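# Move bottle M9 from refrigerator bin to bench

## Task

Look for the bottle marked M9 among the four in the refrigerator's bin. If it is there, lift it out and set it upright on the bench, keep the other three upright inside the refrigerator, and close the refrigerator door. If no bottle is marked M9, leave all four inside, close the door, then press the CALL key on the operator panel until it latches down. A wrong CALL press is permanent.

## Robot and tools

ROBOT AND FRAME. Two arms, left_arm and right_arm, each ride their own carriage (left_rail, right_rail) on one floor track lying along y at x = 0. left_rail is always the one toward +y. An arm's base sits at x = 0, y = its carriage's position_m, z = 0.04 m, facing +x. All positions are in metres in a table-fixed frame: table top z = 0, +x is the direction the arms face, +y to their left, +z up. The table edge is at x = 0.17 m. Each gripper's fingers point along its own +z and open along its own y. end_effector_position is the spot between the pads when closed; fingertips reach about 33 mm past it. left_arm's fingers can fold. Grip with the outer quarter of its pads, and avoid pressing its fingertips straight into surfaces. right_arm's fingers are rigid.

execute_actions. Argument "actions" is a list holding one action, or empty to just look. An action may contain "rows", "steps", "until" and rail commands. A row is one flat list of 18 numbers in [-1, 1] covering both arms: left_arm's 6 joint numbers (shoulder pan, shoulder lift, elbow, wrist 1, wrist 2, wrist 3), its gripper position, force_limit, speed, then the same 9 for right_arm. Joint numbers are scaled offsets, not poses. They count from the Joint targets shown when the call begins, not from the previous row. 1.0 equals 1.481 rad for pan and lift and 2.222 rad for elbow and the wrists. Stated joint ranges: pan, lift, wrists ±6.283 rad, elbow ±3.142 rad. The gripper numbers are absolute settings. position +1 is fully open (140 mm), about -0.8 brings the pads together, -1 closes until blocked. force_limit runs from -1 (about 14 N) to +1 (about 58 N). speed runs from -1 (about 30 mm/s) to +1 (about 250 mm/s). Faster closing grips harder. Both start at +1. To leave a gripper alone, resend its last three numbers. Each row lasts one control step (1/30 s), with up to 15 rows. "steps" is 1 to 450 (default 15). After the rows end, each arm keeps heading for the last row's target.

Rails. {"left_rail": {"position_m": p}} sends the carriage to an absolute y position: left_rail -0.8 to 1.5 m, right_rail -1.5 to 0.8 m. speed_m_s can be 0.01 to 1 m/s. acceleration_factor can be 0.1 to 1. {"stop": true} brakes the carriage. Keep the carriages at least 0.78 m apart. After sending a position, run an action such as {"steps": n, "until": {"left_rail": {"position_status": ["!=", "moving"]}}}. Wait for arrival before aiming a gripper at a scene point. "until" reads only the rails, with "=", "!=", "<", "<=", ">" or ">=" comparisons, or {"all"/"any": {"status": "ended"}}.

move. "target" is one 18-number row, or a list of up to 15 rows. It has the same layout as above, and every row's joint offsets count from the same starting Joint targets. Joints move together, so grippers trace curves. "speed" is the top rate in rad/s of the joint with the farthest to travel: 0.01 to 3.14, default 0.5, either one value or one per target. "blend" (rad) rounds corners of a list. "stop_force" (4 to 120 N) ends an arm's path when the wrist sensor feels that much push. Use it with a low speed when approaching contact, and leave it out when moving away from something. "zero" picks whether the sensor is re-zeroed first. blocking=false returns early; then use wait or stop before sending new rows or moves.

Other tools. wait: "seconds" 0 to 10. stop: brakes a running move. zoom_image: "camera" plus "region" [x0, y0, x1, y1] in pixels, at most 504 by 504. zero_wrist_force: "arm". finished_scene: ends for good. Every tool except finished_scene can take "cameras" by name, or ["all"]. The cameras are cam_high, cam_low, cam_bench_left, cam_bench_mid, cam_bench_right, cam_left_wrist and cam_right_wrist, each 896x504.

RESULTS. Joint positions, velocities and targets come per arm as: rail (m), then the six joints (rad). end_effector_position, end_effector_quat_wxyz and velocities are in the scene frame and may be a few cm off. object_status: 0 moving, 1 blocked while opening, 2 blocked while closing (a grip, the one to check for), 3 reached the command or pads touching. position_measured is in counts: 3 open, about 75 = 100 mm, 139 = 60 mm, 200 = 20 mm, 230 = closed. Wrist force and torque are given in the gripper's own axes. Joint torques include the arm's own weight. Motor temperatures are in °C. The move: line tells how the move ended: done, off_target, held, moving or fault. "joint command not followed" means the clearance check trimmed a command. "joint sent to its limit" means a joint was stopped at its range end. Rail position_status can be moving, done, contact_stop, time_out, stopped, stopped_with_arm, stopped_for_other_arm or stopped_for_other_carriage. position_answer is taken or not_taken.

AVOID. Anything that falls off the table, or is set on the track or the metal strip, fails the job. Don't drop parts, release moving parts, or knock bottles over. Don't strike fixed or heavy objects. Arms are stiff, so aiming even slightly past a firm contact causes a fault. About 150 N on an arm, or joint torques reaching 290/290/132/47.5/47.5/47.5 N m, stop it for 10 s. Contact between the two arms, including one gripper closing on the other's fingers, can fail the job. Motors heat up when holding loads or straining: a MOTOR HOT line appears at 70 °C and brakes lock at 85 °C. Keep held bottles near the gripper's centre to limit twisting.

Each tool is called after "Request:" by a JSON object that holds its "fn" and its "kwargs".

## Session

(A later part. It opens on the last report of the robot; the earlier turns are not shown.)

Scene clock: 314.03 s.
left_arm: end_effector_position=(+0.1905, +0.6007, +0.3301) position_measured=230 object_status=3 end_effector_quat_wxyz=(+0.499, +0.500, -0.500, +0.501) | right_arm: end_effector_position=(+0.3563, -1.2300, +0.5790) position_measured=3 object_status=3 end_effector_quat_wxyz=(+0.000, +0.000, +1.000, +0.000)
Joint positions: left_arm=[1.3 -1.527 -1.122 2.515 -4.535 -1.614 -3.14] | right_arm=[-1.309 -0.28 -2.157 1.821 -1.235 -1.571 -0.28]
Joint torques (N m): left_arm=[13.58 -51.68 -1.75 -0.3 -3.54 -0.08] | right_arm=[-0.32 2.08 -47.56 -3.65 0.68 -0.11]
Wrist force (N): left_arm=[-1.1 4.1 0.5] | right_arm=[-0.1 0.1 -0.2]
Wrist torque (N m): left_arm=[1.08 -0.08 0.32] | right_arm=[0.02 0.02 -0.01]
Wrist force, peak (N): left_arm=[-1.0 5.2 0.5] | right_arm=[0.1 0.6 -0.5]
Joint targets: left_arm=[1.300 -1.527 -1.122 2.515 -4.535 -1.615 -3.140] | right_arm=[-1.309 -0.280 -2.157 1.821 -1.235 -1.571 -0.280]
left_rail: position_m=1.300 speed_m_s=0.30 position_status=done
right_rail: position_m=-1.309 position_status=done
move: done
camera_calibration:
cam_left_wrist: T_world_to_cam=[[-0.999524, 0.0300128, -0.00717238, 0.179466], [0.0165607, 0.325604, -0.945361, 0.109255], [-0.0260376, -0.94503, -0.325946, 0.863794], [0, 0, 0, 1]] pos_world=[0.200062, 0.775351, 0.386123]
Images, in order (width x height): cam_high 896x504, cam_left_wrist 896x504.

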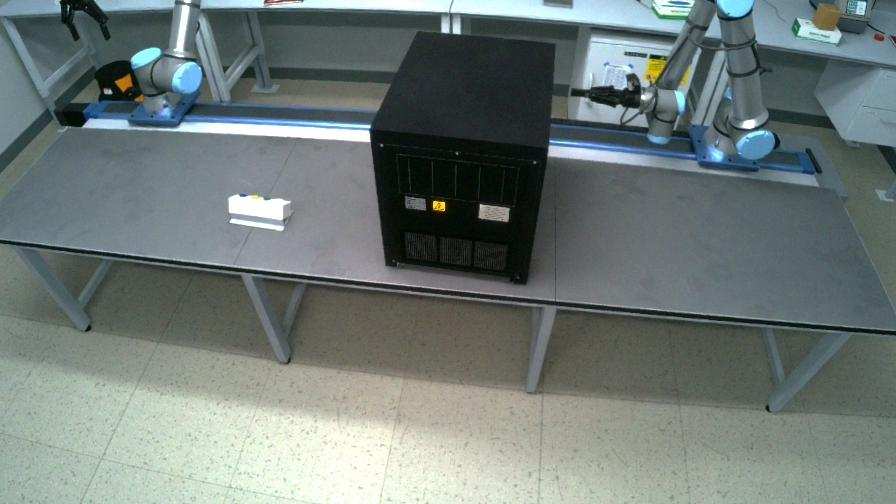

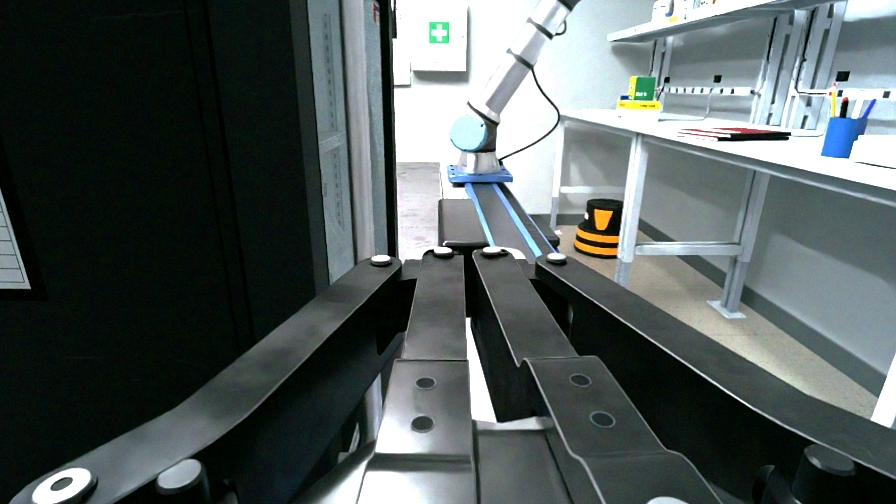

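Request:
{"fn": "execute_actions", "kwargs": {"actions": [{"left_rail":{"position_m":1.5,"speed_m_s":0.3},"steps":200,"until":{"left_rail":{"position_status":["!=","moving"]}}}]}}

Request:
{"fn": "move", "kwargs": {"target": [0,0,0,0,0,0,-1,-1,-1,0.633,0,0,-0.5666,-0.2804,-0.6436,-0.05,-1,-1], "speed": 0.8}}

Request:
{"fn": "move", "kwargs": {"target": [0,0,0,0,0,0,-1,-1,-1,0.633,0,0,-0.5666,-0.2804,-0.6436,-0.05,-1,-1], "speed": 0.8}}

Request:
{"fn": "execute_actions", "kwargs": {"actions": [{"right_rail":{"position_m":-0.7,"speed_m_s":0.5},"steps":200,"until":{"right_rail":{"position_status":["!=","moving"]}}}], "cameras": ["cam_right_wrist","cam_left_wrist"]}}

Scene clock: 391.10 s.
left_arm: end_effector_position=(+0.1903, +0.8006, +0.3301) position_measured=230 object_status=3 end_effector_quat_wxyz=(+0.500, +0.500, -0.500, +0.500) | right_arm: end_effector_position=(+0.3563, -1.2300, +0.5790) position_measured=3 object_status=3 end_effector_quat_wxyz=(+0.000, +0.000, +1.000, +0.000)
Joint positions: left_arm=[1.5 -1.527 -1.122 2.515 -4.535 -1.615 -3.14] | right_arm=[-1.309 -0.28 -2.157 1.821 -1.235 -1.571 -0.28]
Joint torques (N m): left_arm=[9.02 -43.13 -9.76 -4.97 -0.9 -0.13] | right_arm=[-1.27 3.25 -47.51 -3.78 0.12 0.21]
Wrist force (N): left_arm=[-1.2 4.4 0.6] | right_arm=[0.4 0.5 -0.4]
Wrist torque (N m): left_arm=[1.15 -0.04 0.32] | right_arm=[0.10 -0.09 -0.01]
Wrist force, peak (N): left_arm=[-0.8 4.5 2.9] | right_arm=[0.0 0.3 -0.7]
Joint targets: left_arm=[1.500 -1.527 -1.122 2.515 -4.535 -1.615 -3.140] | right_arm=[-1.309 -0.280 -2.157 1.821 -1.235 -1.571 -0.280]
Tool commands: left_gripper/position=-1.0 left_gripper/force_limit=-1.0 left_gripper/speed=-1.0 right_gripper/position=+1.0 right_gripper/force_limit=+1.0 right_gripper/speed=+1.0
left_rail: position_m=1.500 speed_m_s=0.30 position_status=done
right_rail: position_m=-1.309 position_status=done

Scene clock: 394.10 s.
left_arm: end_effector_position=(+0.1904, +0.8006, +0.3301) position_measured=230 object_status=3 end_effector_quat_wxyz=(+0.500, +0.500, -0.500, +0.500) | right_arm: end_effector_position=(+0.4115, -1.0221, +0.9488) position_measured=135 object_status=0 end_effector_quat_wxyz=(-0.360, +0.644, -0.457, +0.496)
Joint positions: left_arm=[1.5 -1.527 -1.122 2.515 -4.535 -1.615 -3.14] | right_arm=[-1.309 0.657 -2.157 1.821 -2.494 -2.194 -1.711]
Joint torques (N m): left_arm=[-0.11 -48.12 -11.77 -5.6 2.95 -0.08] | right_arm=[14.29 4.4 -46.74 -8.16 -3.55 -1.93]
Wrist force (N): left_arm=[-1.1 4.0 0.4] | right_arm=[-0.2 1.5 -1.7]
Wrist torque (N m): left_arm=[1.05 -0.07 0.32] | right_arm=[0.32 0.04 0.42]
Wrist force, peak (N): left_arm=[-1.0 4.6 0.6] | right_arm=[-0.5 1.1 -2.9]
Joint targets: left_arm=[1.500 -1.527 -1.122 2.515 -4.535 -1.615 -3.140] | right_arm=[-1.309 0.657 -2.157 1.821 -2.494 -2.194 -1.711]
left_rail: position_m=1.500 speed_m_s=0.30 position_status=done
right_rail: position_m=-1.309 position_status=done
move: done

Scene clock: 396.70 s.
left_arm: end_effector_position=(+0.1903, +0.8006, +0.3301) position_measured=230 object_status=3 end_effector_quat_wxyz=(+0.500, +0.500, -0.500, +0.500) | right_arm: end_effector_position=(+0.1446, -1.1381, +1.0778) position_measured=135 object_status=3 end_effector_quat_wxyz=(-0.428, +0.571, -0.210, +0.668)
Joint positions: left_arm=[1.5 -1.527 -1.122 2.515 -4.535 -1.615 -3.14] | right_arm=[-1.309 1.595 -2.157 1.821 -3.753 -2.817 -3.14]
Joint torques (N m): left_arm=[-5.42 -50.34 -13.92 -5.49 3.2 0.38] | right_arm=[14.89 9.86 -40.1 -1.07 -0.06 -2.84]
Wrist force (N): left_arm=[-1.0 4.2 0.4] | right_arm=[-1.0 2.3 -1.8]
Wrist torque (N m): left_arm=[1.11 -0.09 0.32] | right_arm=[0.53 0.22 0.45]
Wrist force, peak (N): left_arm=[-1.1 4.5 0.6] | right_arm=[-0.2 3.1 -2.9]
Joint targets: left_arm=[1.500 -1.527 -1.122 2.515 -4.535 -1.615 -3.140] | right_arm=[-1.309 1.595 -2.157 1.821 -3.753 -2.817 -3.141]
left_rail: position_m=1.500 speed_m_s=0.30 position_status=done
right_rail: position_m=-1.309 position_status=done
move: done

Scene clock: 398.73 s.
left_arm: end_effector_position=(+0.1903, +0.8006, +0.3301) position_measured=230 object_status=3 end_effector_quat_wxyz=(+0.500, +0.500, -0.500, +0.500) | right_arm: end_effector_position=(+0.1446, -0.5295, +1.0777) position_measured=135 object_status=3 end_effector_quat_wxyz=(-0.428, +0.571, -0.210, +0.668)
Joint positions: left_arm=[1.5 -1.527 -1.122 2.515 -4.535 -1.615 -3.14] | right_arm=[-0.7 1.595 -2.157 1.821 -3.753 -2.817 -3.141]
Joint torques (N m): left_arm=[-5.49 -51.36 -15.82 -5.47 2.85 0.26] | right_arm=[-0.9 0.34 -38.64 0.81 2.27 -1.9]
Wrist force (N): left_arm=[-1.0 4.2 0.7] | right_arm=[-1.1 2.0 -1.7]
Wrist torque (N m): left_arm=[1.11 -0.09 0.32] | right_arm=[0.45 0.24 0.44]
Wrist force, peak (N): left_arm=[-1.3 4.4 0.6] | right_arm=[1.4 3.5 -2.4]
Joint targets: left_arm=[1.500 -1.527 -1.122 2.515 -4.535 -1.615 -3.140] | right_arm=[-0.700 1.595 -2.157 1.821 -3.753 -2.817 -3.141]
Tool commands: left_gripper/position=-1.0 left_gripper/force_limit=-1.0 left_gripper/speed=-1.0 right_gripper/position=-0.05 right_gripper/force_limit=-1.0 right_gripper/speed=-1.0
left_rail: position_m=1.500 speed_m_s=0.30 position_status=done
right_rail: position_m=-0.700 speed_m_s=0.50 position_status=done
camera_calibration:
cam_left_wrist: T_world_to_cam=[[-0.999517, 0.0302343, -0.00720097, 0.17326], [0.0166598, 0.325597, -0.945362, 0.0441538], [-0.0262377, -0.945025, -0.325943, 1.05274], [0, 0, 0, 1]] pos_world=[0.200063, 0.975251, 0.386123]
cam_right_wrist: T_world_to_cam=[[0.314565, -0.553213, -0.771365, 0.497419], [-0.392949, 0.663829, -0.636335, 1.07927], [0.864083, 0.503276, -0.00856699, 0.336232], [0, 0, 0, 1]] pos_world=[-0.0229053, -0.61049, 1.07335]
Images, in order (width x height): cam_left_wrist 896x504, cam_right_wrist 896x504.

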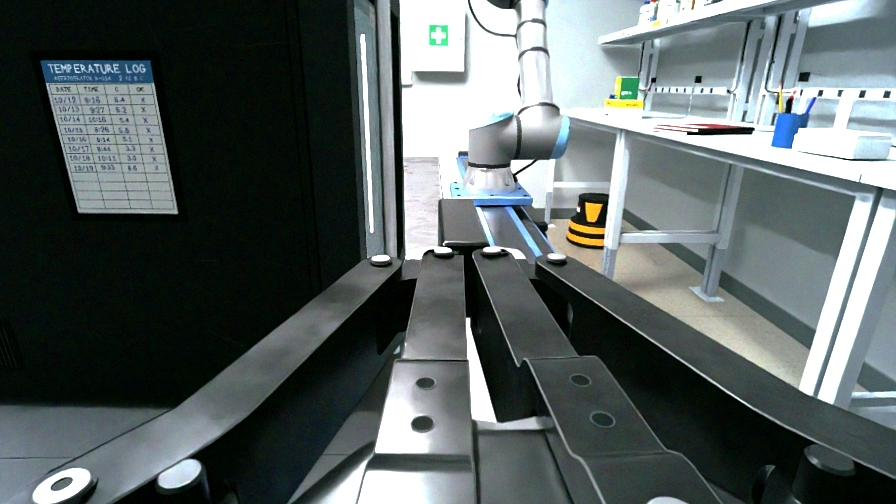

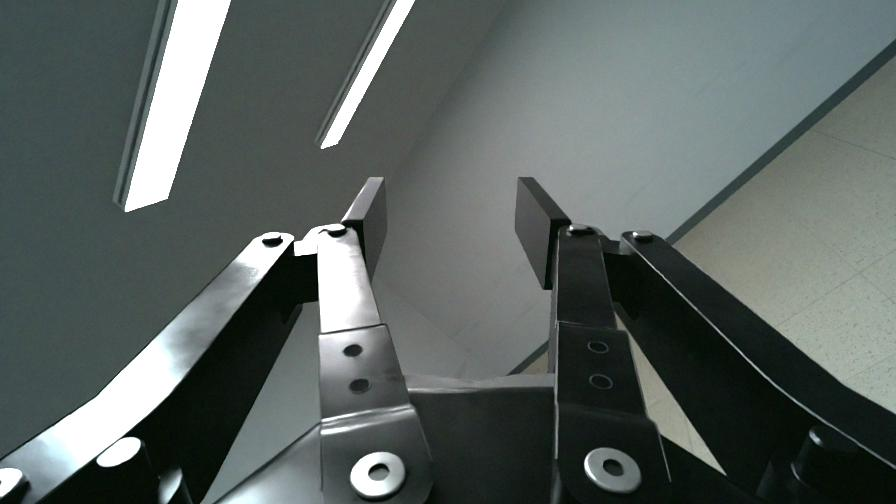

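Request:
{"fn": "move", "kwargs": {"target": [0,0,0,0,0,0,-1,-1,-1,0,0.544,-0.1496,0,0,0,-0.05,-1,-1], "speed": 0.7}}

Request:
{"fn": "move", "kwargs": {"target": [0,0,0,0,0,0,-1,-1,-1,0,0.5445,-0.1495,0,0,0,-0.05,-1,-1], "speed": 0.5, "cameras": ["cam_right_wrist","cam_left_wrist"]}}

Scene clock: 406.77 s.
left_arm: end_effector_position=(+0.1903, +0.8006, +0.3301) position_measured=230 object_status=3 end_effector_quat_wxyz=(+0.500, +0.500, -0.500, +0.500) | right_arm: end_effector_position=(+0.1308, +0.0449, +0.8967) position_measured=135 object_status=3 end_effector_quat_wxyz=(-0.284, +0.652, -0.045, +0.702)
Joint positions: left_arm=[1.5 -1.527 -1.122 2.515 -4.535 -1.615 -3.14] | right_arm=[-0.7 1.595 -1.351 1.489 -3.753 -2.817 -3.141]
Joint torques (N m): left_arm=[-6.23 -53.76 -21.64 -5.89 2.79 0.47] | right_arm=[-12.54 -54.55 -52.38 3.25 4.65 -1.63]
Wrist force (N): left_arm=[-1.0 4.0 0.9] | right_arm=[-1.3 2.4 -2.0]
Wrist torque (N m): left_arm=[1.06 -0.10 0.32] | right_arm=[0.62 0.23 0.45]
Wrist force, peak (N): left_arm=[-1.2 4.6 0.7] | right_arm=[2.0 4.7 -2.6]
Joint targets: left_arm=[1.500 -1.527 -1.122 2.515 -4.535 -1.615 -3.140] | right_arm=[-0.700 1.595 -1.351 1.489 -3.753 -2.817 -3.141]
left_rail: position_m=1.500 speed_m_s=0.30 position_status=done
right_rail: position_m=-0.700 speed_m_s=0.50 position_status=done
move: done

Scene clock: 409.10 s.
left_arm: end_effector_position=(+0.1903, +0.8006, +0.3301) position_measured=230 object_status=3 end_effector_quat_wxyz=(+0.500, +0.500, -0.500, +0.500) | right_arm: end_effector_position=(+0.1221, +0.4039, +0.3298) position_measured=135 object_status=3 end_effector_quat_wxyz=(-0.123, +0.696, +0.122, +0.696)
Joint positions: left_arm=[1.5 -1.527 -1.122 2.515 -4.535 -1.615 -3.14] | right_arm=[-0.7 1.595 -0.545 1.156 -3.753 -2.817 -3.141]
Joint torques (N m): left_arm=[-5 -52.56 -23.14 -5.46 2.94 0.36] | right_arm=[0.07 -107.93 -46.35 1.97 3.26 -2.02]
Wrist force (N): left_arm=[-1.2 4.2 0.5] | right_arm=[-1.5 2.6 -1.9]
Wrist torque (N m): left_arm=[1.10 -0.05 0.32] | right_arm=[0.68 0.24 0.42]
Wrist force, peak (N): left_arm=[-1.3 4.4 0.3] | right_arm=[-5.8 1.3 -1.4]
Joint targets: left_arm=[1.500 -1.527 -1.122 2.515 -4.535 -1.615 -3.140] | right_arm=[-0.700 1.595 -0.544 1.156 -3.753 -2.817 -3.141]
left_rail: position_m=1.500 speed_m_s=0.30 position_status=done
right_rail: position_m=-0.700 speed_m_s=0.50 position_status=done
move: done
camera_calibration:
cam_left_wrist: T_world_to_cam=[[-0.999517, 0.0302343, -0.00720097, 0.17326], [0.0166598, 0.325597, -0.945362, 0.0441538], [-0.0262377, -0.945025, -0.325943, 1.05274], [0, 0, 0, 1]] pos_world=[0.200063, 0.975251, 0.386123]
cam_right_wrist: T_world_to_cam=[[0.323963, -0.946057, 0.00496292, 0.34539], [-0.373782, -0.132812, -0.917959, 0.387154], [0.8691, 0.29553, -0.396645, 0.0907047], [0, 0, 0, 1]] pos_world=[-0.0460139, 0.351371, 0.389655]
Images, in order (width x height): cam_left_wrist 896x504, cam_right_wrist 896x504.

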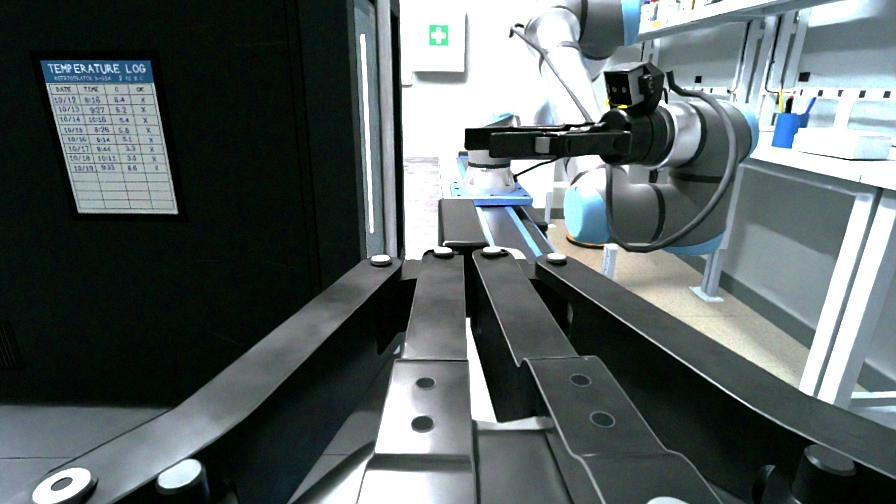

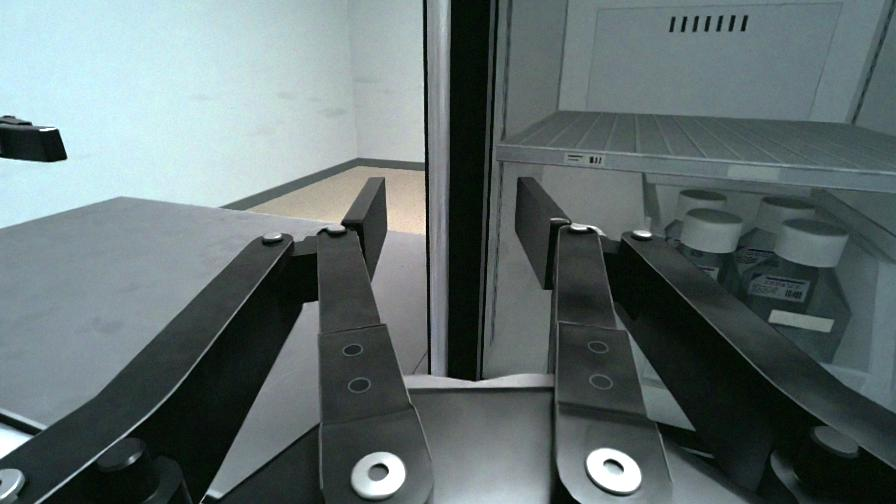

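Request:
{"fn": "move", "kwargs": {"target": [0,0,0,0,0,0,-1,-1,-1,-0.0734,0.0302,-0.0433,0.0229,0.049,0,-0.05,-1,-1], "speed": 0.08, "stop_force": 8, "cameras": ["cam_right_wrist","cam_left_wrist"]}}

Request:
{"fn": "zoom_image", "kwargs": {"camera": "cam_left_wrist", "region": [340, 60, 520, 180]}}

Scene clock: 429.33 s.
left_arm: end_effector_position=(+0.1903, +0.8006, +0.3301) position_measured=230 object_status=3 end_effector_quat_wxyz=(+0.500, +0.500, -0.500, +0.500) | right_arm: end_effector_position=(+0.2330, +0.4494, +0.3303) position_measured=135 object_status=3 end_effector_quat_wxyz=(-0.123, +0.696, +0.122, +0.696)
Joint positions: left_arm=[1.5 -1.527 -1.122 2.515 -4.535 -1.615 -3.14] | right_arm=[-0.7 1.486 -0.5 1.06 -3.702 -2.708 -3.141]
Joint torques (N m): left_arm=[-6.49 -53.48 -23.69 -5.42 2.83 0.91] | right_arm=[-18.8 -110.44 -49.09 1.94 3.44 -1.2]
Wrist force (N): left_arm=[-1.3 4.1 0.4] | right_arm=[-1.3 2.5 -2.2]
Wrist torque (N m): left_arm=[1.08 -0.02 0.31] | right_arm=[0.66 0.21 0.42]
Wrist force, peak (N): left_arm=[-1.0 4.8 0.5] | right_arm=[-1.2 2.6 -3.9]
Joint targets: left_arm=[1.500 -1.527 -1.122 2.515 -4.535 -1.615 -3.140] | right_arm=[-0.700 1.486 -0.500 1.060 -3.702 -2.708 -3.141]
left_rail: position_m=1.500 speed_m_s=0.30 position_status=done
right_rail: position_m=-0.700 speed_m_s=0.50 position_status=done
move: done
camera_calibration:
cam_left_wrist: T_world_to_cam=[[-0.999517, 0.0302343, -0.00720097, 0.17326], [0.0166598, 0.325597, -0.945362, 0.0441538], [-0.0262377, -0.945025, -0.325943, 1.05274], [0, 0, 0, 1]] pos_world=[0.200063, 0.975251, 0.386123]
cam_right_wrist: T_world_to_cam=[[0.324169, -0.945988, 0.00466602, 0.352612], [-0.37376, -0.132607, -0.917997, 0.435004], [0.869033, 0.295843, -0.396559, -0.0189926], [0, 0, 0, 1]] pos_world=[0.0647859, 0.39687, 0.390155]
Images, in order (width x height): cam_left_wrist 896x504, cam_right_wrist 896x504.

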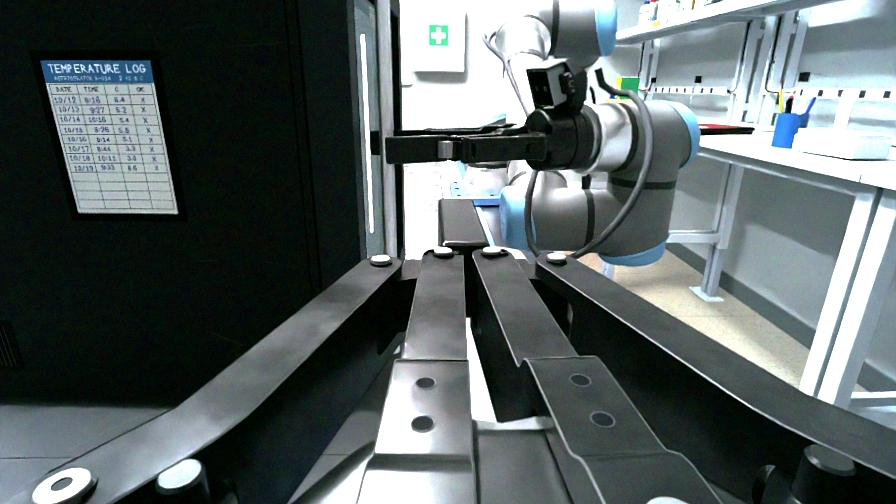

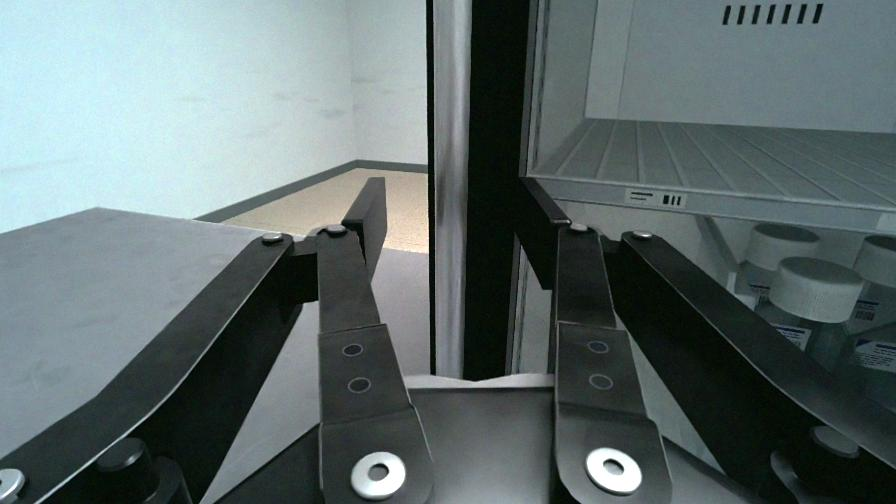

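Scaled by 2.800 from the camera's 896x504 image, which has a finer 1280x720 frame.

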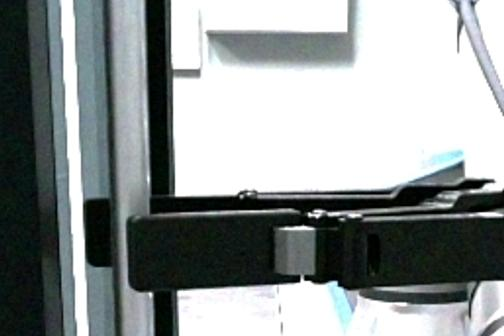

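Request:
{"fn": "move", "kwargs": {"target": [0,0,0,0,0,0,-1,-1,-1,-0.0082,0.0047,-0.0059,0.003,0.0055,0,-0.05,-1,-1], "speed": 0.03, "stop_force": 8}}

Request:
{"fn": "execute_actions", "kwargs": {"actions": [{"rows":[[0,0,0,0,0,0,-1,-1,-1,0,0,0,0,0,0,-1,-1,-1]],"steps":110}], "cameras": ["cam_right_wrist","cam_left_wrist"]}}

Request:
{"fn": "zoom_image", "kwargs": {"camera": "cam_left_wrist", "region": [340, 60, 520, 180]}}

Scene clock: 446.27 s.
left_arm: end_effector_position=(+0.1903, +0.8006, +0.3301) position_measured=230 object_status=3 end_effector_quat_wxyz=(+0.500, +0.500, -0.500, +0.500) | right_arm: end_effector_position=(+0.2459, +0.4543, +0.3294) position_measured=135 object_status=3 end_effector_quat_wxyz=(-0.123, +0.696, +0.123, +0.696)
Joint positions: left_arm=[1.5 -1.527 -1.122 2.515 -4.535 -1.615 -3.14] | right_arm=[-0.7 1.474 -0.493 1.047 -3.695 -2.696 -3.141]
Joint torques (N m): left_arm=[-5.97 -53.29 -24.61 -5.43 3.04 1.12] | right_arm=[-18.48 -113.23 -48.61 2.41 3.83 -1.16]
Wrist force (N): left_arm=[-1.1 4.1 0.0] | right_arm=[-1.2 2.6 -2.3]
Wrist torque (N m): left_arm=[1.09 -0.06 0.31] | right_arm=[0.68 0.18 0.44]
Wrist force, peak (N): left_arm=[-1.1 4.6 1.0] | right_arm=[-1.4 2.9 -2.4]
Joint targets: left_arm=[1.500 -1.527 -1.122 2.515 -4.535 -1.615 -3.140] | right_arm=[-0.700 1.474 -0.493 1.047 -3.695 -2.696 -3.141]
left_rail: position_m=1.500 speed_m_s=0.30 position_status=done
right_rail: position_m=-0.700 speed_m_s=0.50 position_status=done
move: done

Scene clock: 450.13 s.
left_arm: end_effector_position=(+0.1903, +0.8006, +0.3301) position_measured=230 object_status=3 end_effector_quat_wxyz=(+0.500, +0.500, -0.500, +0.500) | right_arm: end_effector_position=(+0.2459, +0.4543, +0.3294) position_measured=154 object_status=2 end_effector_quat_wxyz=(-0.123, +0.696, +0.123, +0.696)
Joint positions: left_arm=[1.5 -1.527 -1.122 2.515 -4.535 -1.615 -3.14] | right_arm=[-0.7 1.474 -0.493 1.047 -3.695 -2.696 -3.141]
Joint torques (N m): left_arm=[-5.96 -54.03 -23.85 -5.33 3.26 0.99] | right_arm=[14.75 -115.01 -47.69 1.97 12.46 -1.06]
Wrist force (N): left_arm=[-1.0 4.3 0.5] | right_arm=[-3.2 24.7 -13.7]
Wrist torque (N m): left_arm=[1.12 -0.08 0.32] | right_arm=[-0.12 0.14 0.50]
Wrist force, peak (N): left_arm=[-1.2 4.7 0.4] | right_arm=[-3.1 25.0 -13.6]
Joint targets: left_arm=[1.500 -1.527 -1.122 2.515 -4.535 -1.615 -3.140] | right_arm=[-0.700 1.474 -0.493 1.047 -3.695 -2.696 -3.141]
left_rail: position_m=1.500 speed_m_s=0.30 position_status=done
right_rail: position_m=-0.700 speed_m_s=0.50 position_status=done
camera_calibration:
cam_left_wrist: T_world_to_cam=[[-0.999517, 0.0302343, -0.00720097, 0.17326], [0.0166598, 0.325597, -0.945362, 0.0441538], [-0.0262377, -0.945025, -0.325943, 1.05274], [0, 0, 0, 1]] pos_world=[0.200063, 0.975251, 0.386123]
cam_right_wrist: T_world_to_cam=[[0.324249, -0.945958, 0.00510893, 0.352847], [-0.373789, -0.133082, -0.917917, 0.439847], [0.86899, 0.295724, -0.396741, -0.031975], [0, 0, 0, 1]] pos_world=[0.0777858, 0.40177, 0.389255]
Images, in order (width x height): cam_left_wrist 896x504, cam_right_wrist 896x504.

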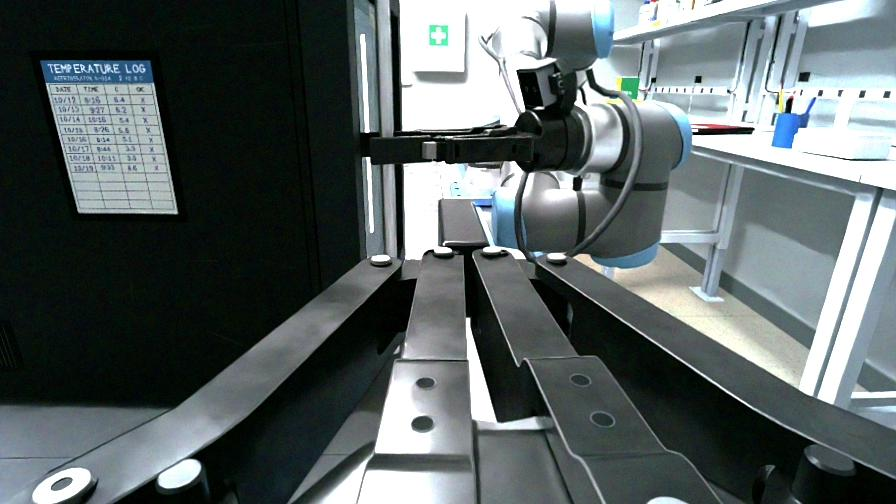

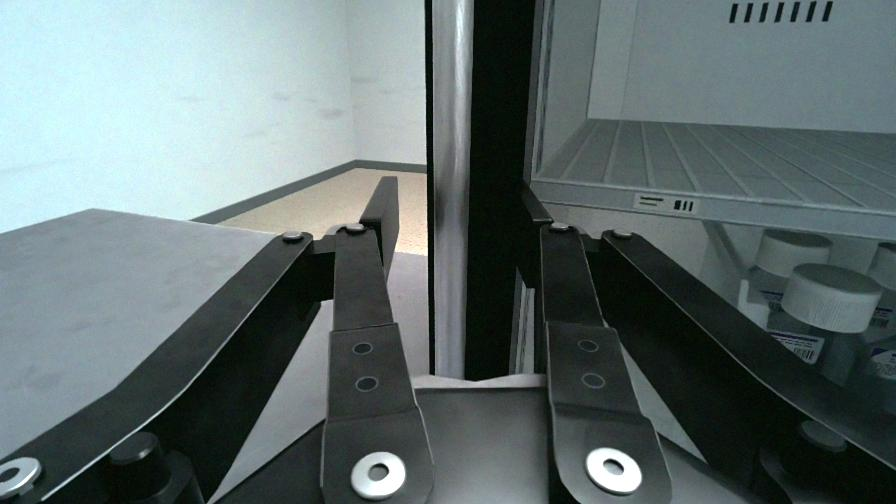

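Scaled by 2.800 from the camera's 896x504 image, which has a finer 1280x720 frame.

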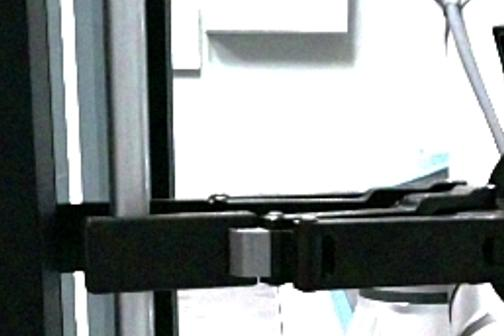

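Request:
{"fn": "execute_actions", "kwargs": {"actions": [{"rows":[[0,0,0,0,0,0,-1,-1,-1,0,0,0,0,0,0,-0.05,-1,-1]],"steps":30}]}}

Request:
{"fn": "move", "kwargs": {"target": [0,0,0,0,0,0,-1,-1,-1,0.0047,-0.0027,0.0034,-0.0017,-0.0031,0,-0.05,-1,-1], "speed": 0.05}}

Request:
{"fn": "execute_actions", "kwargs": {"actions": [{"rows":[[0,0,0,0,0,0,-1,-1,-1,0,0,0,0,0,0,-1,-1,-1]],"steps":110}], "cameras": ["cam_right_wrist","cam_left_wrist"]}}

Request:
{"fn": "zoom_image", "kwargs": {"camera": "cam_left_wrist", "region": [340, 60, 520, 180]}}

Scene clock: 460.23 s.
left_arm: end_effector_position=(+0.1903, +0.8006, +0.3301) position_measured=230 object_status=3 end_effector_quat_wxyz=(+0.500, +0.500, -0.500, +0.500) | right_arm: end_effector_position=(+0.2459, +0.4543, +0.3294) position_measured=135 object_status=3 end_effector_quat_wxyz=(-0.123, +0.696, +0.123, +0.696)
Joint positions: left_arm=[1.5 -1.527 -1.122 2.515 -4.535 -1.615 -3.14] | right_arm=[-0.7 1.474 -0.493 1.047 -3.695 -2.696 -3.141]
Joint torques (N m): left_arm=[-6.49 -52.08 -24.28 -5.35 2.68 0.95] | right_arm=[11.91 -120.92 -48.64 1.48 -2.81 -0.57]
Wrist force (N): left_arm=[-1.0 4.1 0.2] | right_arm=[-1.2 1.9 -2.7]
Wrist torque (N m): left_arm=[1.10 -0.09 0.31] | right_arm=[0.52 0.18 0.43]
Wrist force, peak (N): left_arm=[-1.0 4.7 0.4] | right_arm=[-3.7 25.0 -13.7]
Joint targets: left_arm=[1.500 -1.527 -1.122 2.515 -4.535 -1.615 -3.140] | right_arm=[-0.700 1.474 -0.493 1.047 -3.695 -2.696 -3.141]
left_rail: position_m=1.500 speed_m_s=0.30 position_status=done
right_rail: position_m=-0.700 speed_m_s=0.50 position_status=done

Scene clock: 460.97 s.
left_arm: end_effector_position=(+0.1903, +0.8006, +0.3301) position_measured=230 object_status=3 end_effector_quat_wxyz=(+0.500, +0.500, -0.500, +0.500) | right_arm: end_effector_position=(+0.2388, +0.4517, +0.3299) position_measured=135 object_status=3 end_effector_quat_wxyz=(-0.123, +0.696, +0.123, +0.696)
Joint positions: left_arm=[1.5 -1.527 -1.122 2.515 -4.535 -1.615 -3.14] | right_arm=[-0.7 1.481 -0.497 1.054 -3.699 -2.702 -3.141]
Joint torques (N m): left_arm=[-6.4 -54.16 -24.48 -5.65 2.91 0.93] | right_arm=[17.63 -133.96 -27.91 -6 -2.92 -0.6]
Wrist force (N): left_arm=[-1.0 4.3 0.5] | right_arm=[-1.7 2.0 -3.1]
Wrist torque (N m): left_arm=[1.12 -0.09 0.32] | right_arm=[0.55 0.29 0.43]
Wrist force, peak (N): left_arm=[-1.2 4.4 0.4] | right_arm=[-1.7 2.0 -3.1]
Joint targets: left_arm=[1.500 -1.527 -1.122 2.515 -4.535 -1.615 -3.140] | right_arm=[-0.700 1.481 -0.497 1.055 -3.699 -2.703 -3.141]
left_rail: position_m=1.500 speed_m_s=0.30 position_status=done
right_rail: position_m=-0.700 speed_m_s=0.50 position_status=done
move: done

Scene clock: 464.83 s.
left_arm: end_effector_position=(+0.1903, +0.8006, +0.3301) position_measured=230 object_status=3 end_effector_quat_wxyz=(+0.500, +0.500, -0.500, +0.500) | right_arm: end_effector_position=(+0.2384, +0.4516, +0.3299) position_measured=208 object_status=2 end_effector_quat_wxyz=(-0.123, +0.696, +0.123, +0.696)
Joint positions: left_arm=[1.5 -1.527 -1.122 2.515 -4.535 -1.615 -3.14] | right_arm=[-0.7 1.481 -0.497 1.055 -3.699 -2.703 -3.141]
Joint torques (N m): left_arm=[-5.2 -52.12 -23.95 -5.38 2.86 0.89] | right_arm=[-9.9 -127.88 -29.96 -5.46 -2.92 -0.5]
Wrist force (N): left_arm=[-1.3 4.2 0.5] | right_arm=[-1.1 -5.0 0.0]
Wrist torque (N m): left_arm=[1.10 -0.03 0.32] | right_arm=[0.52 0.28 0.51]
Wrist force, peak (N): left_arm=[-1.3 4.7 0.7] | right_arm=[-0.1 -5.8 -0.3]
Joint targets: left_arm=[1.500 -1.527 -1.122 2.515 -4.535 -1.615 -3.140] | right_arm=[-0.700 1.481 -0.497 1.055 -3.699 -2.703 -3.141]
left_rail: position_m=1.500 speed_m_s=0.30 position_status=done
right_rail: position_m=-0.700 speed_m_s=0.50 position_status=done
camera_calibration:
cam_left_wrist: T_world_to_cam=[[-0.999517, 0.0302343, -0.00720097, 0.17326], [0.0166598, 0.325597, -0.945362, 0.0441538], [-0.0262377, -0.945025, -0.325943, 1.05274], [0, 0, 0, 1]] pos_world=[0.200063, 0.975251, 0.386123]
cam_right_wrist: T_world_to_cam=[[0.324274, -0.94595, 0.00492742, 0.352693], [-0.373748, -0.132903, -0.917959, 0.437073], [0.868999, 0.295828, -0.396644, -0.0245108], [0, 0, 0, 1]] pos_world=[0.0702858, 0.39897, 0.389755]
Images, in order (width x height): cam_left_wrist 896x504, cam_right_wrist 896x504.

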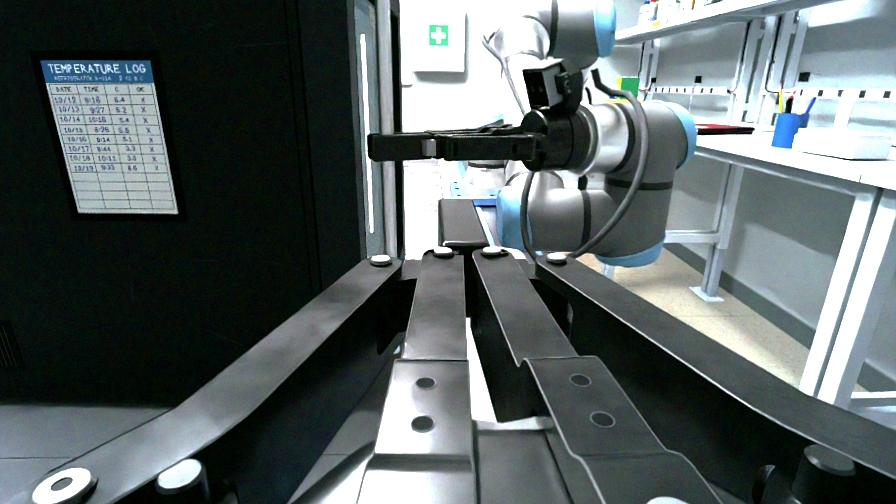

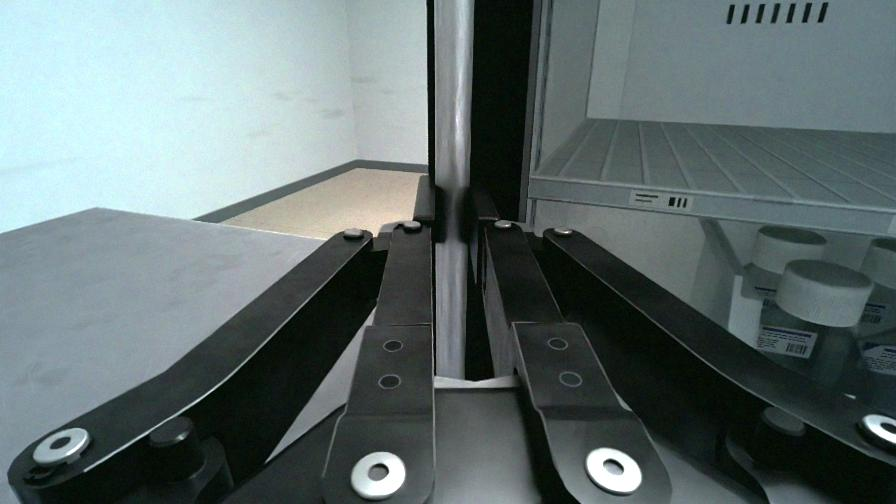

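Scaled by 2.800 from the camera's 896x504 image, which has a finer 1280x720 frame.

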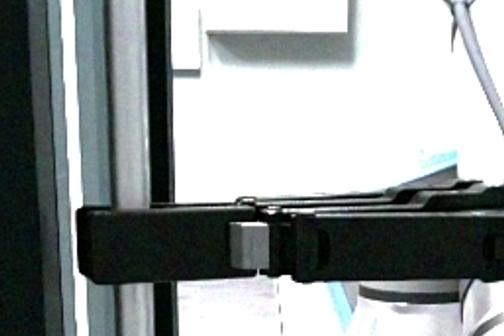

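Request:
{"fn": "execute_actions", "kwargs": {"actions": [{"rows":[[0,0,0,0,0,0,-1,-1,-1,0,0,0,0,0,0,-0.98,-0.4,-1]],"steps":40}]}}

Request:
{"fn": "move", "kwargs": {"target": [[0,0,0,0,0,0,-1,-1,-1,0.0159,-0.0311,0.0439,-0.0235,0.0288,0,-0.98,-0.4,-1],[0,0,0,0,0,0,-1,-1,-1,0.0395,-0.0765,0.108,-0.0573,0.072,0,-0.98,-0.4,-1],[0,0,0,0,0,0,-1,-1,-1,0.0558,-0.1204,0.1711,-0.0911,0.12,0,-0.98,-0.4,-1]], "blend": [0.02,0.02,0], "speed": 0.15, "cameras": ["cam_right_wrist","cam_left_wrist"]}}

Scene clock: 502.50 s.
left_arm: end_effector_position=(+0.1903, +0.8006, +0.3301) position_measured=230 object_status=3 end_effector_quat_wxyz=(+0.500, +0.500, -0.500, +0.500) | right_arm: end_effector_position=(+0.2385, +0.4516, +0.3299) position_measured=208 object_status=2 end_effector_quat_wxyz=(-0.123, +0.696, +0.123, +0.696)
Joint positions: left_arm=[1.5 -1.527 -1.122 2.515 -4.535 -1.615 -3.14] | right_arm=[-0.7 1.481 -0.497 1.055 -3.699 -2.703 -3.141]
Joint torques (N m): left_arm=[-5.58 -53.34 -24.58 -5.52 2.7 1.14] | right_arm=[-19.03 -119.39 -30.06 -5.04 -3.13 -0.38]
Wrist force (N): left_arm=[-1.3 4.1 0.3] | right_arm=[-0.6 -5.0 -0.2]
Wrist torque (N m): left_arm=[1.08 -0.03 0.32] | right_arm=[0.55 0.17 0.51]
Wrist force, peak (N): left_arm=[-1.1 4.7 0.4] | right_arm=[-0.9 -5.4 -0.2]
Joint targets: left_arm=[1.500 -1.527 -1.122 2.515 -4.535 -1.615 -3.140] | right_arm=[-0.700 1.481 -0.497 1.055 -3.699 -2.703 -3.141]
left_rail: position_m=1.500 speed_m_s=0.30 position_status=done
right_rail: position_m=-0.700 speed_m_s=0.50 position_status=done

Scene clock: 505.57 s.
left_arm: end_effector_position=(+0.1903, +0.8006, +0.3301) position_measured=230 object_status=3 end_effector_quat_wxyz=(+0.500, +0.500, -0.500, +0.500) | right_arm: end_effector_position=(+0.0933, +0.4129, +0.3299) position_measured=208 object_status=2 end_effector_quat_wxyz=(-0.242, +0.665, +0.241, +0.664)
Joint positions: left_arm=[1.5 -1.527 -1.122 2.515 -4.535 -1.615 -3.14] | right_arm=[-0.7 1.564 -0.675 1.434 -3.901 -2.436 -3.141]
Joint torques (N m): left_arm=[-4.83 -51.79 -24.23 -5.48 3.06 1.21] | right_arm=[42.42 -126.05 -43.12 -3.46 20.09 -0.43]
Wrist force (N): left_arm=[-1.1 4.1 0.1] | right_arm=[-11.4 46.4 -14.6]
Wrist torque (N m): left_arm=[1.08 -0.06 0.32] | right_arm=[0.18 0.06 0.52]
Wrist force, peak (N): left_arm=[-1.6 4.5 0.4] | right_arm=[-12.5 50.5 -15.5]
Joint targets: left_arm=[1.500 -1.527 -1.122 2.515 -4.535 -1.615 -3.140] | right_arm=[-0.700 1.564 -0.675 1.435 -3.902 -2.436 -3.141]
left_rail: position_m=1.500 speed_m_s=0.30 position_status=done
right_rail: position_m=-0.700 speed_m_s=0.50 position_status=done
move: done
camera_calibration:
cam_left_wrist: T_world_to_cam=[[-0.999517, 0.0302343, -0.00720097, 0.17326], [0.0166598, 0.325597, -0.945362, 0.0441538], [-0.0262377, -0.945025, -0.325943, 1.05274], [0, 0, 0, 1]] pos_world=[0.200063, 0.975251, 0.386123]
cam_right_wrist: T_world_to_cam=[[0.628236, -0.77801, 0.0044324, 0.265757], [-0.305826, -0.252182, -0.918082, 0.420594], [0.715395, 0.575417, -0.396366, 0.0118397], [0, 0, 0, 1]] pos_world=[-0.0467998, 0.306016, 0.389655]
Images, in order (width x height): cam_left_wrist 896x504, cam_right_wrist 896x504.

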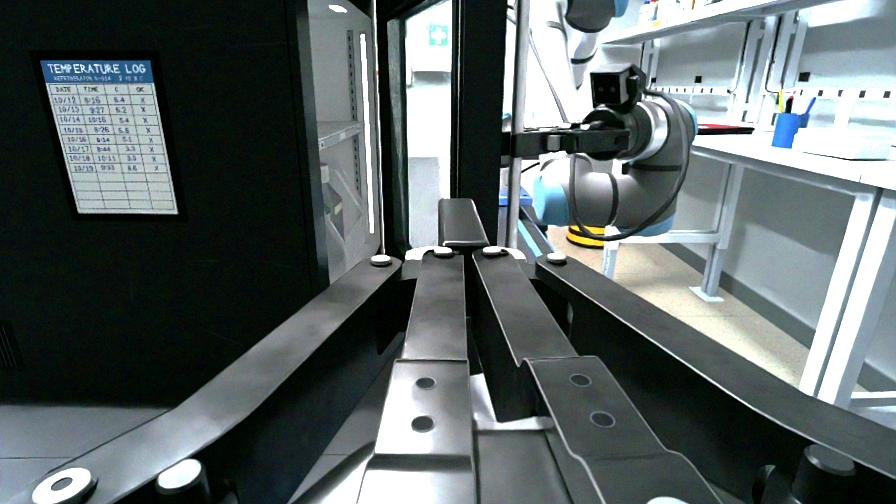

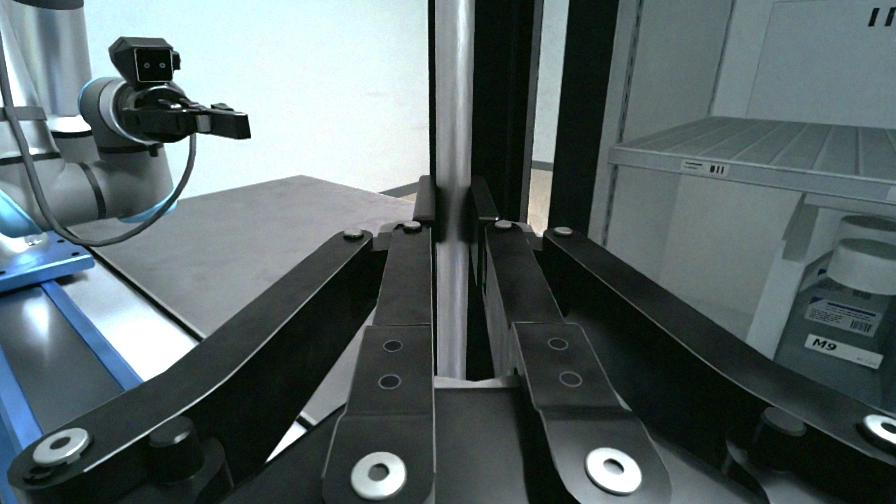

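Request:
{"fn": "move", "kwargs": {"target": [[0,0,0,0,0,0,-1,-1,-1,0.0203,-0.061,0.0876,-0.0468,0.0648,0,-0.98,-0.4,-1],[0,0,0,0,0,0,-1,-1,-1,0.0272,-0.1149,0.1676,-0.0908,0.1387,0,-0.98,-0.4,-1],[0,0,0,0,0,0,-1,-1,-1,0.0211,-0.166,0.2458,-0.135,0.2213,0,-0.98,-0.4,-1],[0,0,0,0,0,0,-1,-1,-1,0.0019,-0.2143,0.3221,-0.1791,0.3126,0,-0.98,-0.4,-1]], "blend": [0.03,0.03,0.03,0], "speed": 0.2, "cameras": ["cam_right_wrist","cam_left_wrist"]}}

Scene clock: 532.57 s.
left_arm: end_effector_position=(+0.1903, +0.8006, +0.3301) position_measured=230 object_status=3 end_effector_quat_wxyz=(+0.500, +0.500, -0.500, +0.500) | right_arm: end_effector_position=(-0.1122, +0.2004, +0.3301) position_measured=208 object_status=2 end_effector_quat_wxyz=(-0.455, +0.542, +0.454, +0.542)
Joint positions: left_arm=[1.5 -1.527 -1.122 2.515 -4.535 -1.615 -3.14] | right_arm=[-0.7 1.566 -0.992 2.15 -4.299 -1.742 -3.141]
Joint torques (N m): left_arm=[-5.85 -52.41 -24.32 -5.57 2.69 0.92] | right_arm=[-84.84 -109.8 -7.88 -19.8 -28.81 -0.12]
Wrist force (N): left_arm=[-1.1 4.1 0.4] | right_arm=[-23.6 -86.8 24.6]
Wrist torque (N m): left_arm=[1.09 -0.07 0.32] | right_arm=[0.86 -0.04 0.27]
Wrist force, peak (N): left_arm=[-1.3 4.6 0.6] | right_arm=[-11.3 -126.8 37.2]
Joint targets: left_arm=[1.500 -1.527 -1.122 2.515 -4.535 -1.615 -3.140] | right_arm=[-0.700 1.566 -0.992 2.150 -4.300 -1.741 -3.141]
left_rail: position_m=1.500 speed_m_s=0.30 position_status=done
right_rail: position_m=-0.700 speed_m_s=0.50 position_status=done
move: done
camera_calibration:
cam_left_wrist: T_world_to_cam=[[-0.999517, 0.0302343, -0.00720097, 0.17326], [0.0166598, 0.325597, -0.945362, 0.0441538], [-0.0262377, -0.945025, -0.325943, 1.05274], [0, 0, 0, 1]] pos_world=[0.200063, 0.975251, 0.386123]
cam_right_wrist: T_world_to_cam=[[0.981191, -0.192987, 0.0046063, 0.151777], [-0.0724013, -0.390016, -0.917957, 0.358057], [0.17895, 0.900358, -0.396652, 0.155988], [0, 0, 0, 1]] pos_world=[-0.150913, 0.0284937, 0.389856]
Images, in order (width x height): cam_left_wrist 896x504, cam_right_wrist 896x504.

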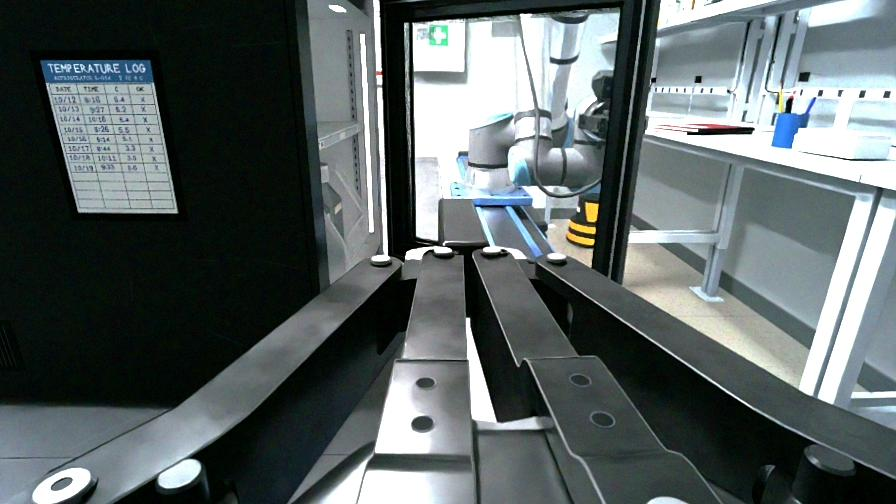

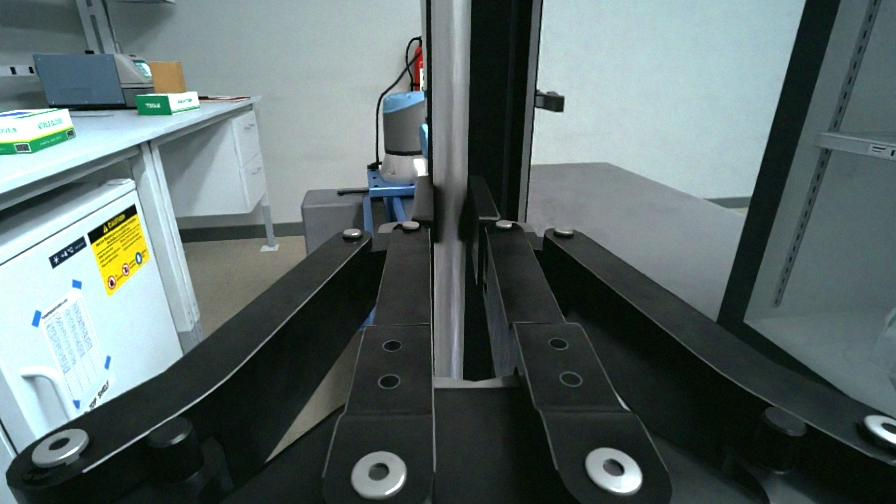

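Request:
{"fn": "move", "kwargs": {"target": [0,0,0,0,0,0,-1,-1,-1,0.0053,0.0028,-0.0046,0.0029,-0.0033,0,-0.98,-0.4,-1], "speed": 0.05}}

Request:
{"fn": "move", "kwargs": {"target": [0,0,0,0,0,0,-1,-1,-1,-0.0419,-0.043,0.0733,-0.0446,0.1065,0,-0.98,-0.4,-1], "speed": 0.15}}

Scene clock: 563.83 s.
left_arm: end_effector_position=(+0.1903, +0.8006, +0.3301) position_measured=230 object_status=3 end_effector_quat_wxyz=(+0.500, +0.500, -0.500, +0.500) | right_arm: end_effector_position=(-0.1163, +0.2042, +0.3300) position_measured=208 object_status=2 end_effector_quat_wxyz=(-0.454, +0.542, +0.454, +0.542)
Joint positions: left_arm=[1.5 -1.527 -1.122 2.515 -4.535 -1.615 -3.14] | right_arm=[-0.7 1.574 -0.989 2.141 -4.293 -1.749 -3.141]
Joint torques (N m): left_arm=[-7.13 -52.68 -23.83 -5.37 2.8 1.2] | right_arm=[49.24 -72.15 -47.18 -2.41 14.03 0.09]
Wrist force (N): left_arm=[-0.9 4.2 0.5] | right_arm=[-17.1 46.2 -15.4]
Wrist torque (N m): left_arm=[1.10 -0.10 0.32] | right_arm=[0.16 0.00 0.52]
Wrist force, peak (N): left_arm=[-1.3 4.6 0.5] | right_arm=[-24.1 -86.5 24.4]
Joint targets: left_arm=[1.500 -1.527 -1.122 2.515 -4.535 -1.615 -3.140] | right_arm=[-0.700 1.574 -0.988 2.140 -4.293 -1.749 -3.141]
left_rail: position_m=1.500 speed_m_s=0.30 position_status=done
right_rail: position_m=-0.700 speed_m_s=0.50 position_status=done
move: done

Scene clock: 565.97 s.
left_arm: end_effector_position=(+0.1903, +0.8006, +0.3301) position_measured=230 object_status=3 end_effector_quat_wxyz=(+0.500, +0.500, -0.500, +0.500) | right_arm: end_effector_position=(-0.1454, +0.1335, +0.3299) position_measured=208 object_status=2 end_effector_quat_wxyz=(+0.500, -0.500, -0.500, -0.500)
Joint positions: left_arm=[1.5 -1.527 -1.122 2.515 -4.535 -1.615 -3.14] | right_arm=[-0.7 1.512 -1.052 2.303 -4.392 -1.513 -3.141]
Joint torques (N m): left_arm=[-5.43 -51.71 -24.43 -5.35 3 1.03] | right_arm=[57.6 -92.75 -30.41 -13.11 41.34 0.25]
Wrist force (N): left_arm=[-1.0 4.0 0.8] | right_arm=[-25.8 102.4 -33.2]
Wrist torque (N m): left_arm=[1.07 -0.09 0.31] | right_arm=[-0.30 -0.14 0.52]
Wrist force, peak (N): left_arm=[-1.2 4.5 0.5] | right_arm=[-25.8 102.4 -33.2]
Joint targets: left_arm=[1.500 -1.527 -1.122 2.515 -4.535 -1.615 -3.140] | right_arm=[-0.700 1.512 -1.052 2.303 -4.392 -1.512 -3.141]
left_rail: position_m=1.500 speed_m_s=0.30 position_status=done
right_rail: position_m=-0.700 speed_m_s=0.50 position_status=done
move: done


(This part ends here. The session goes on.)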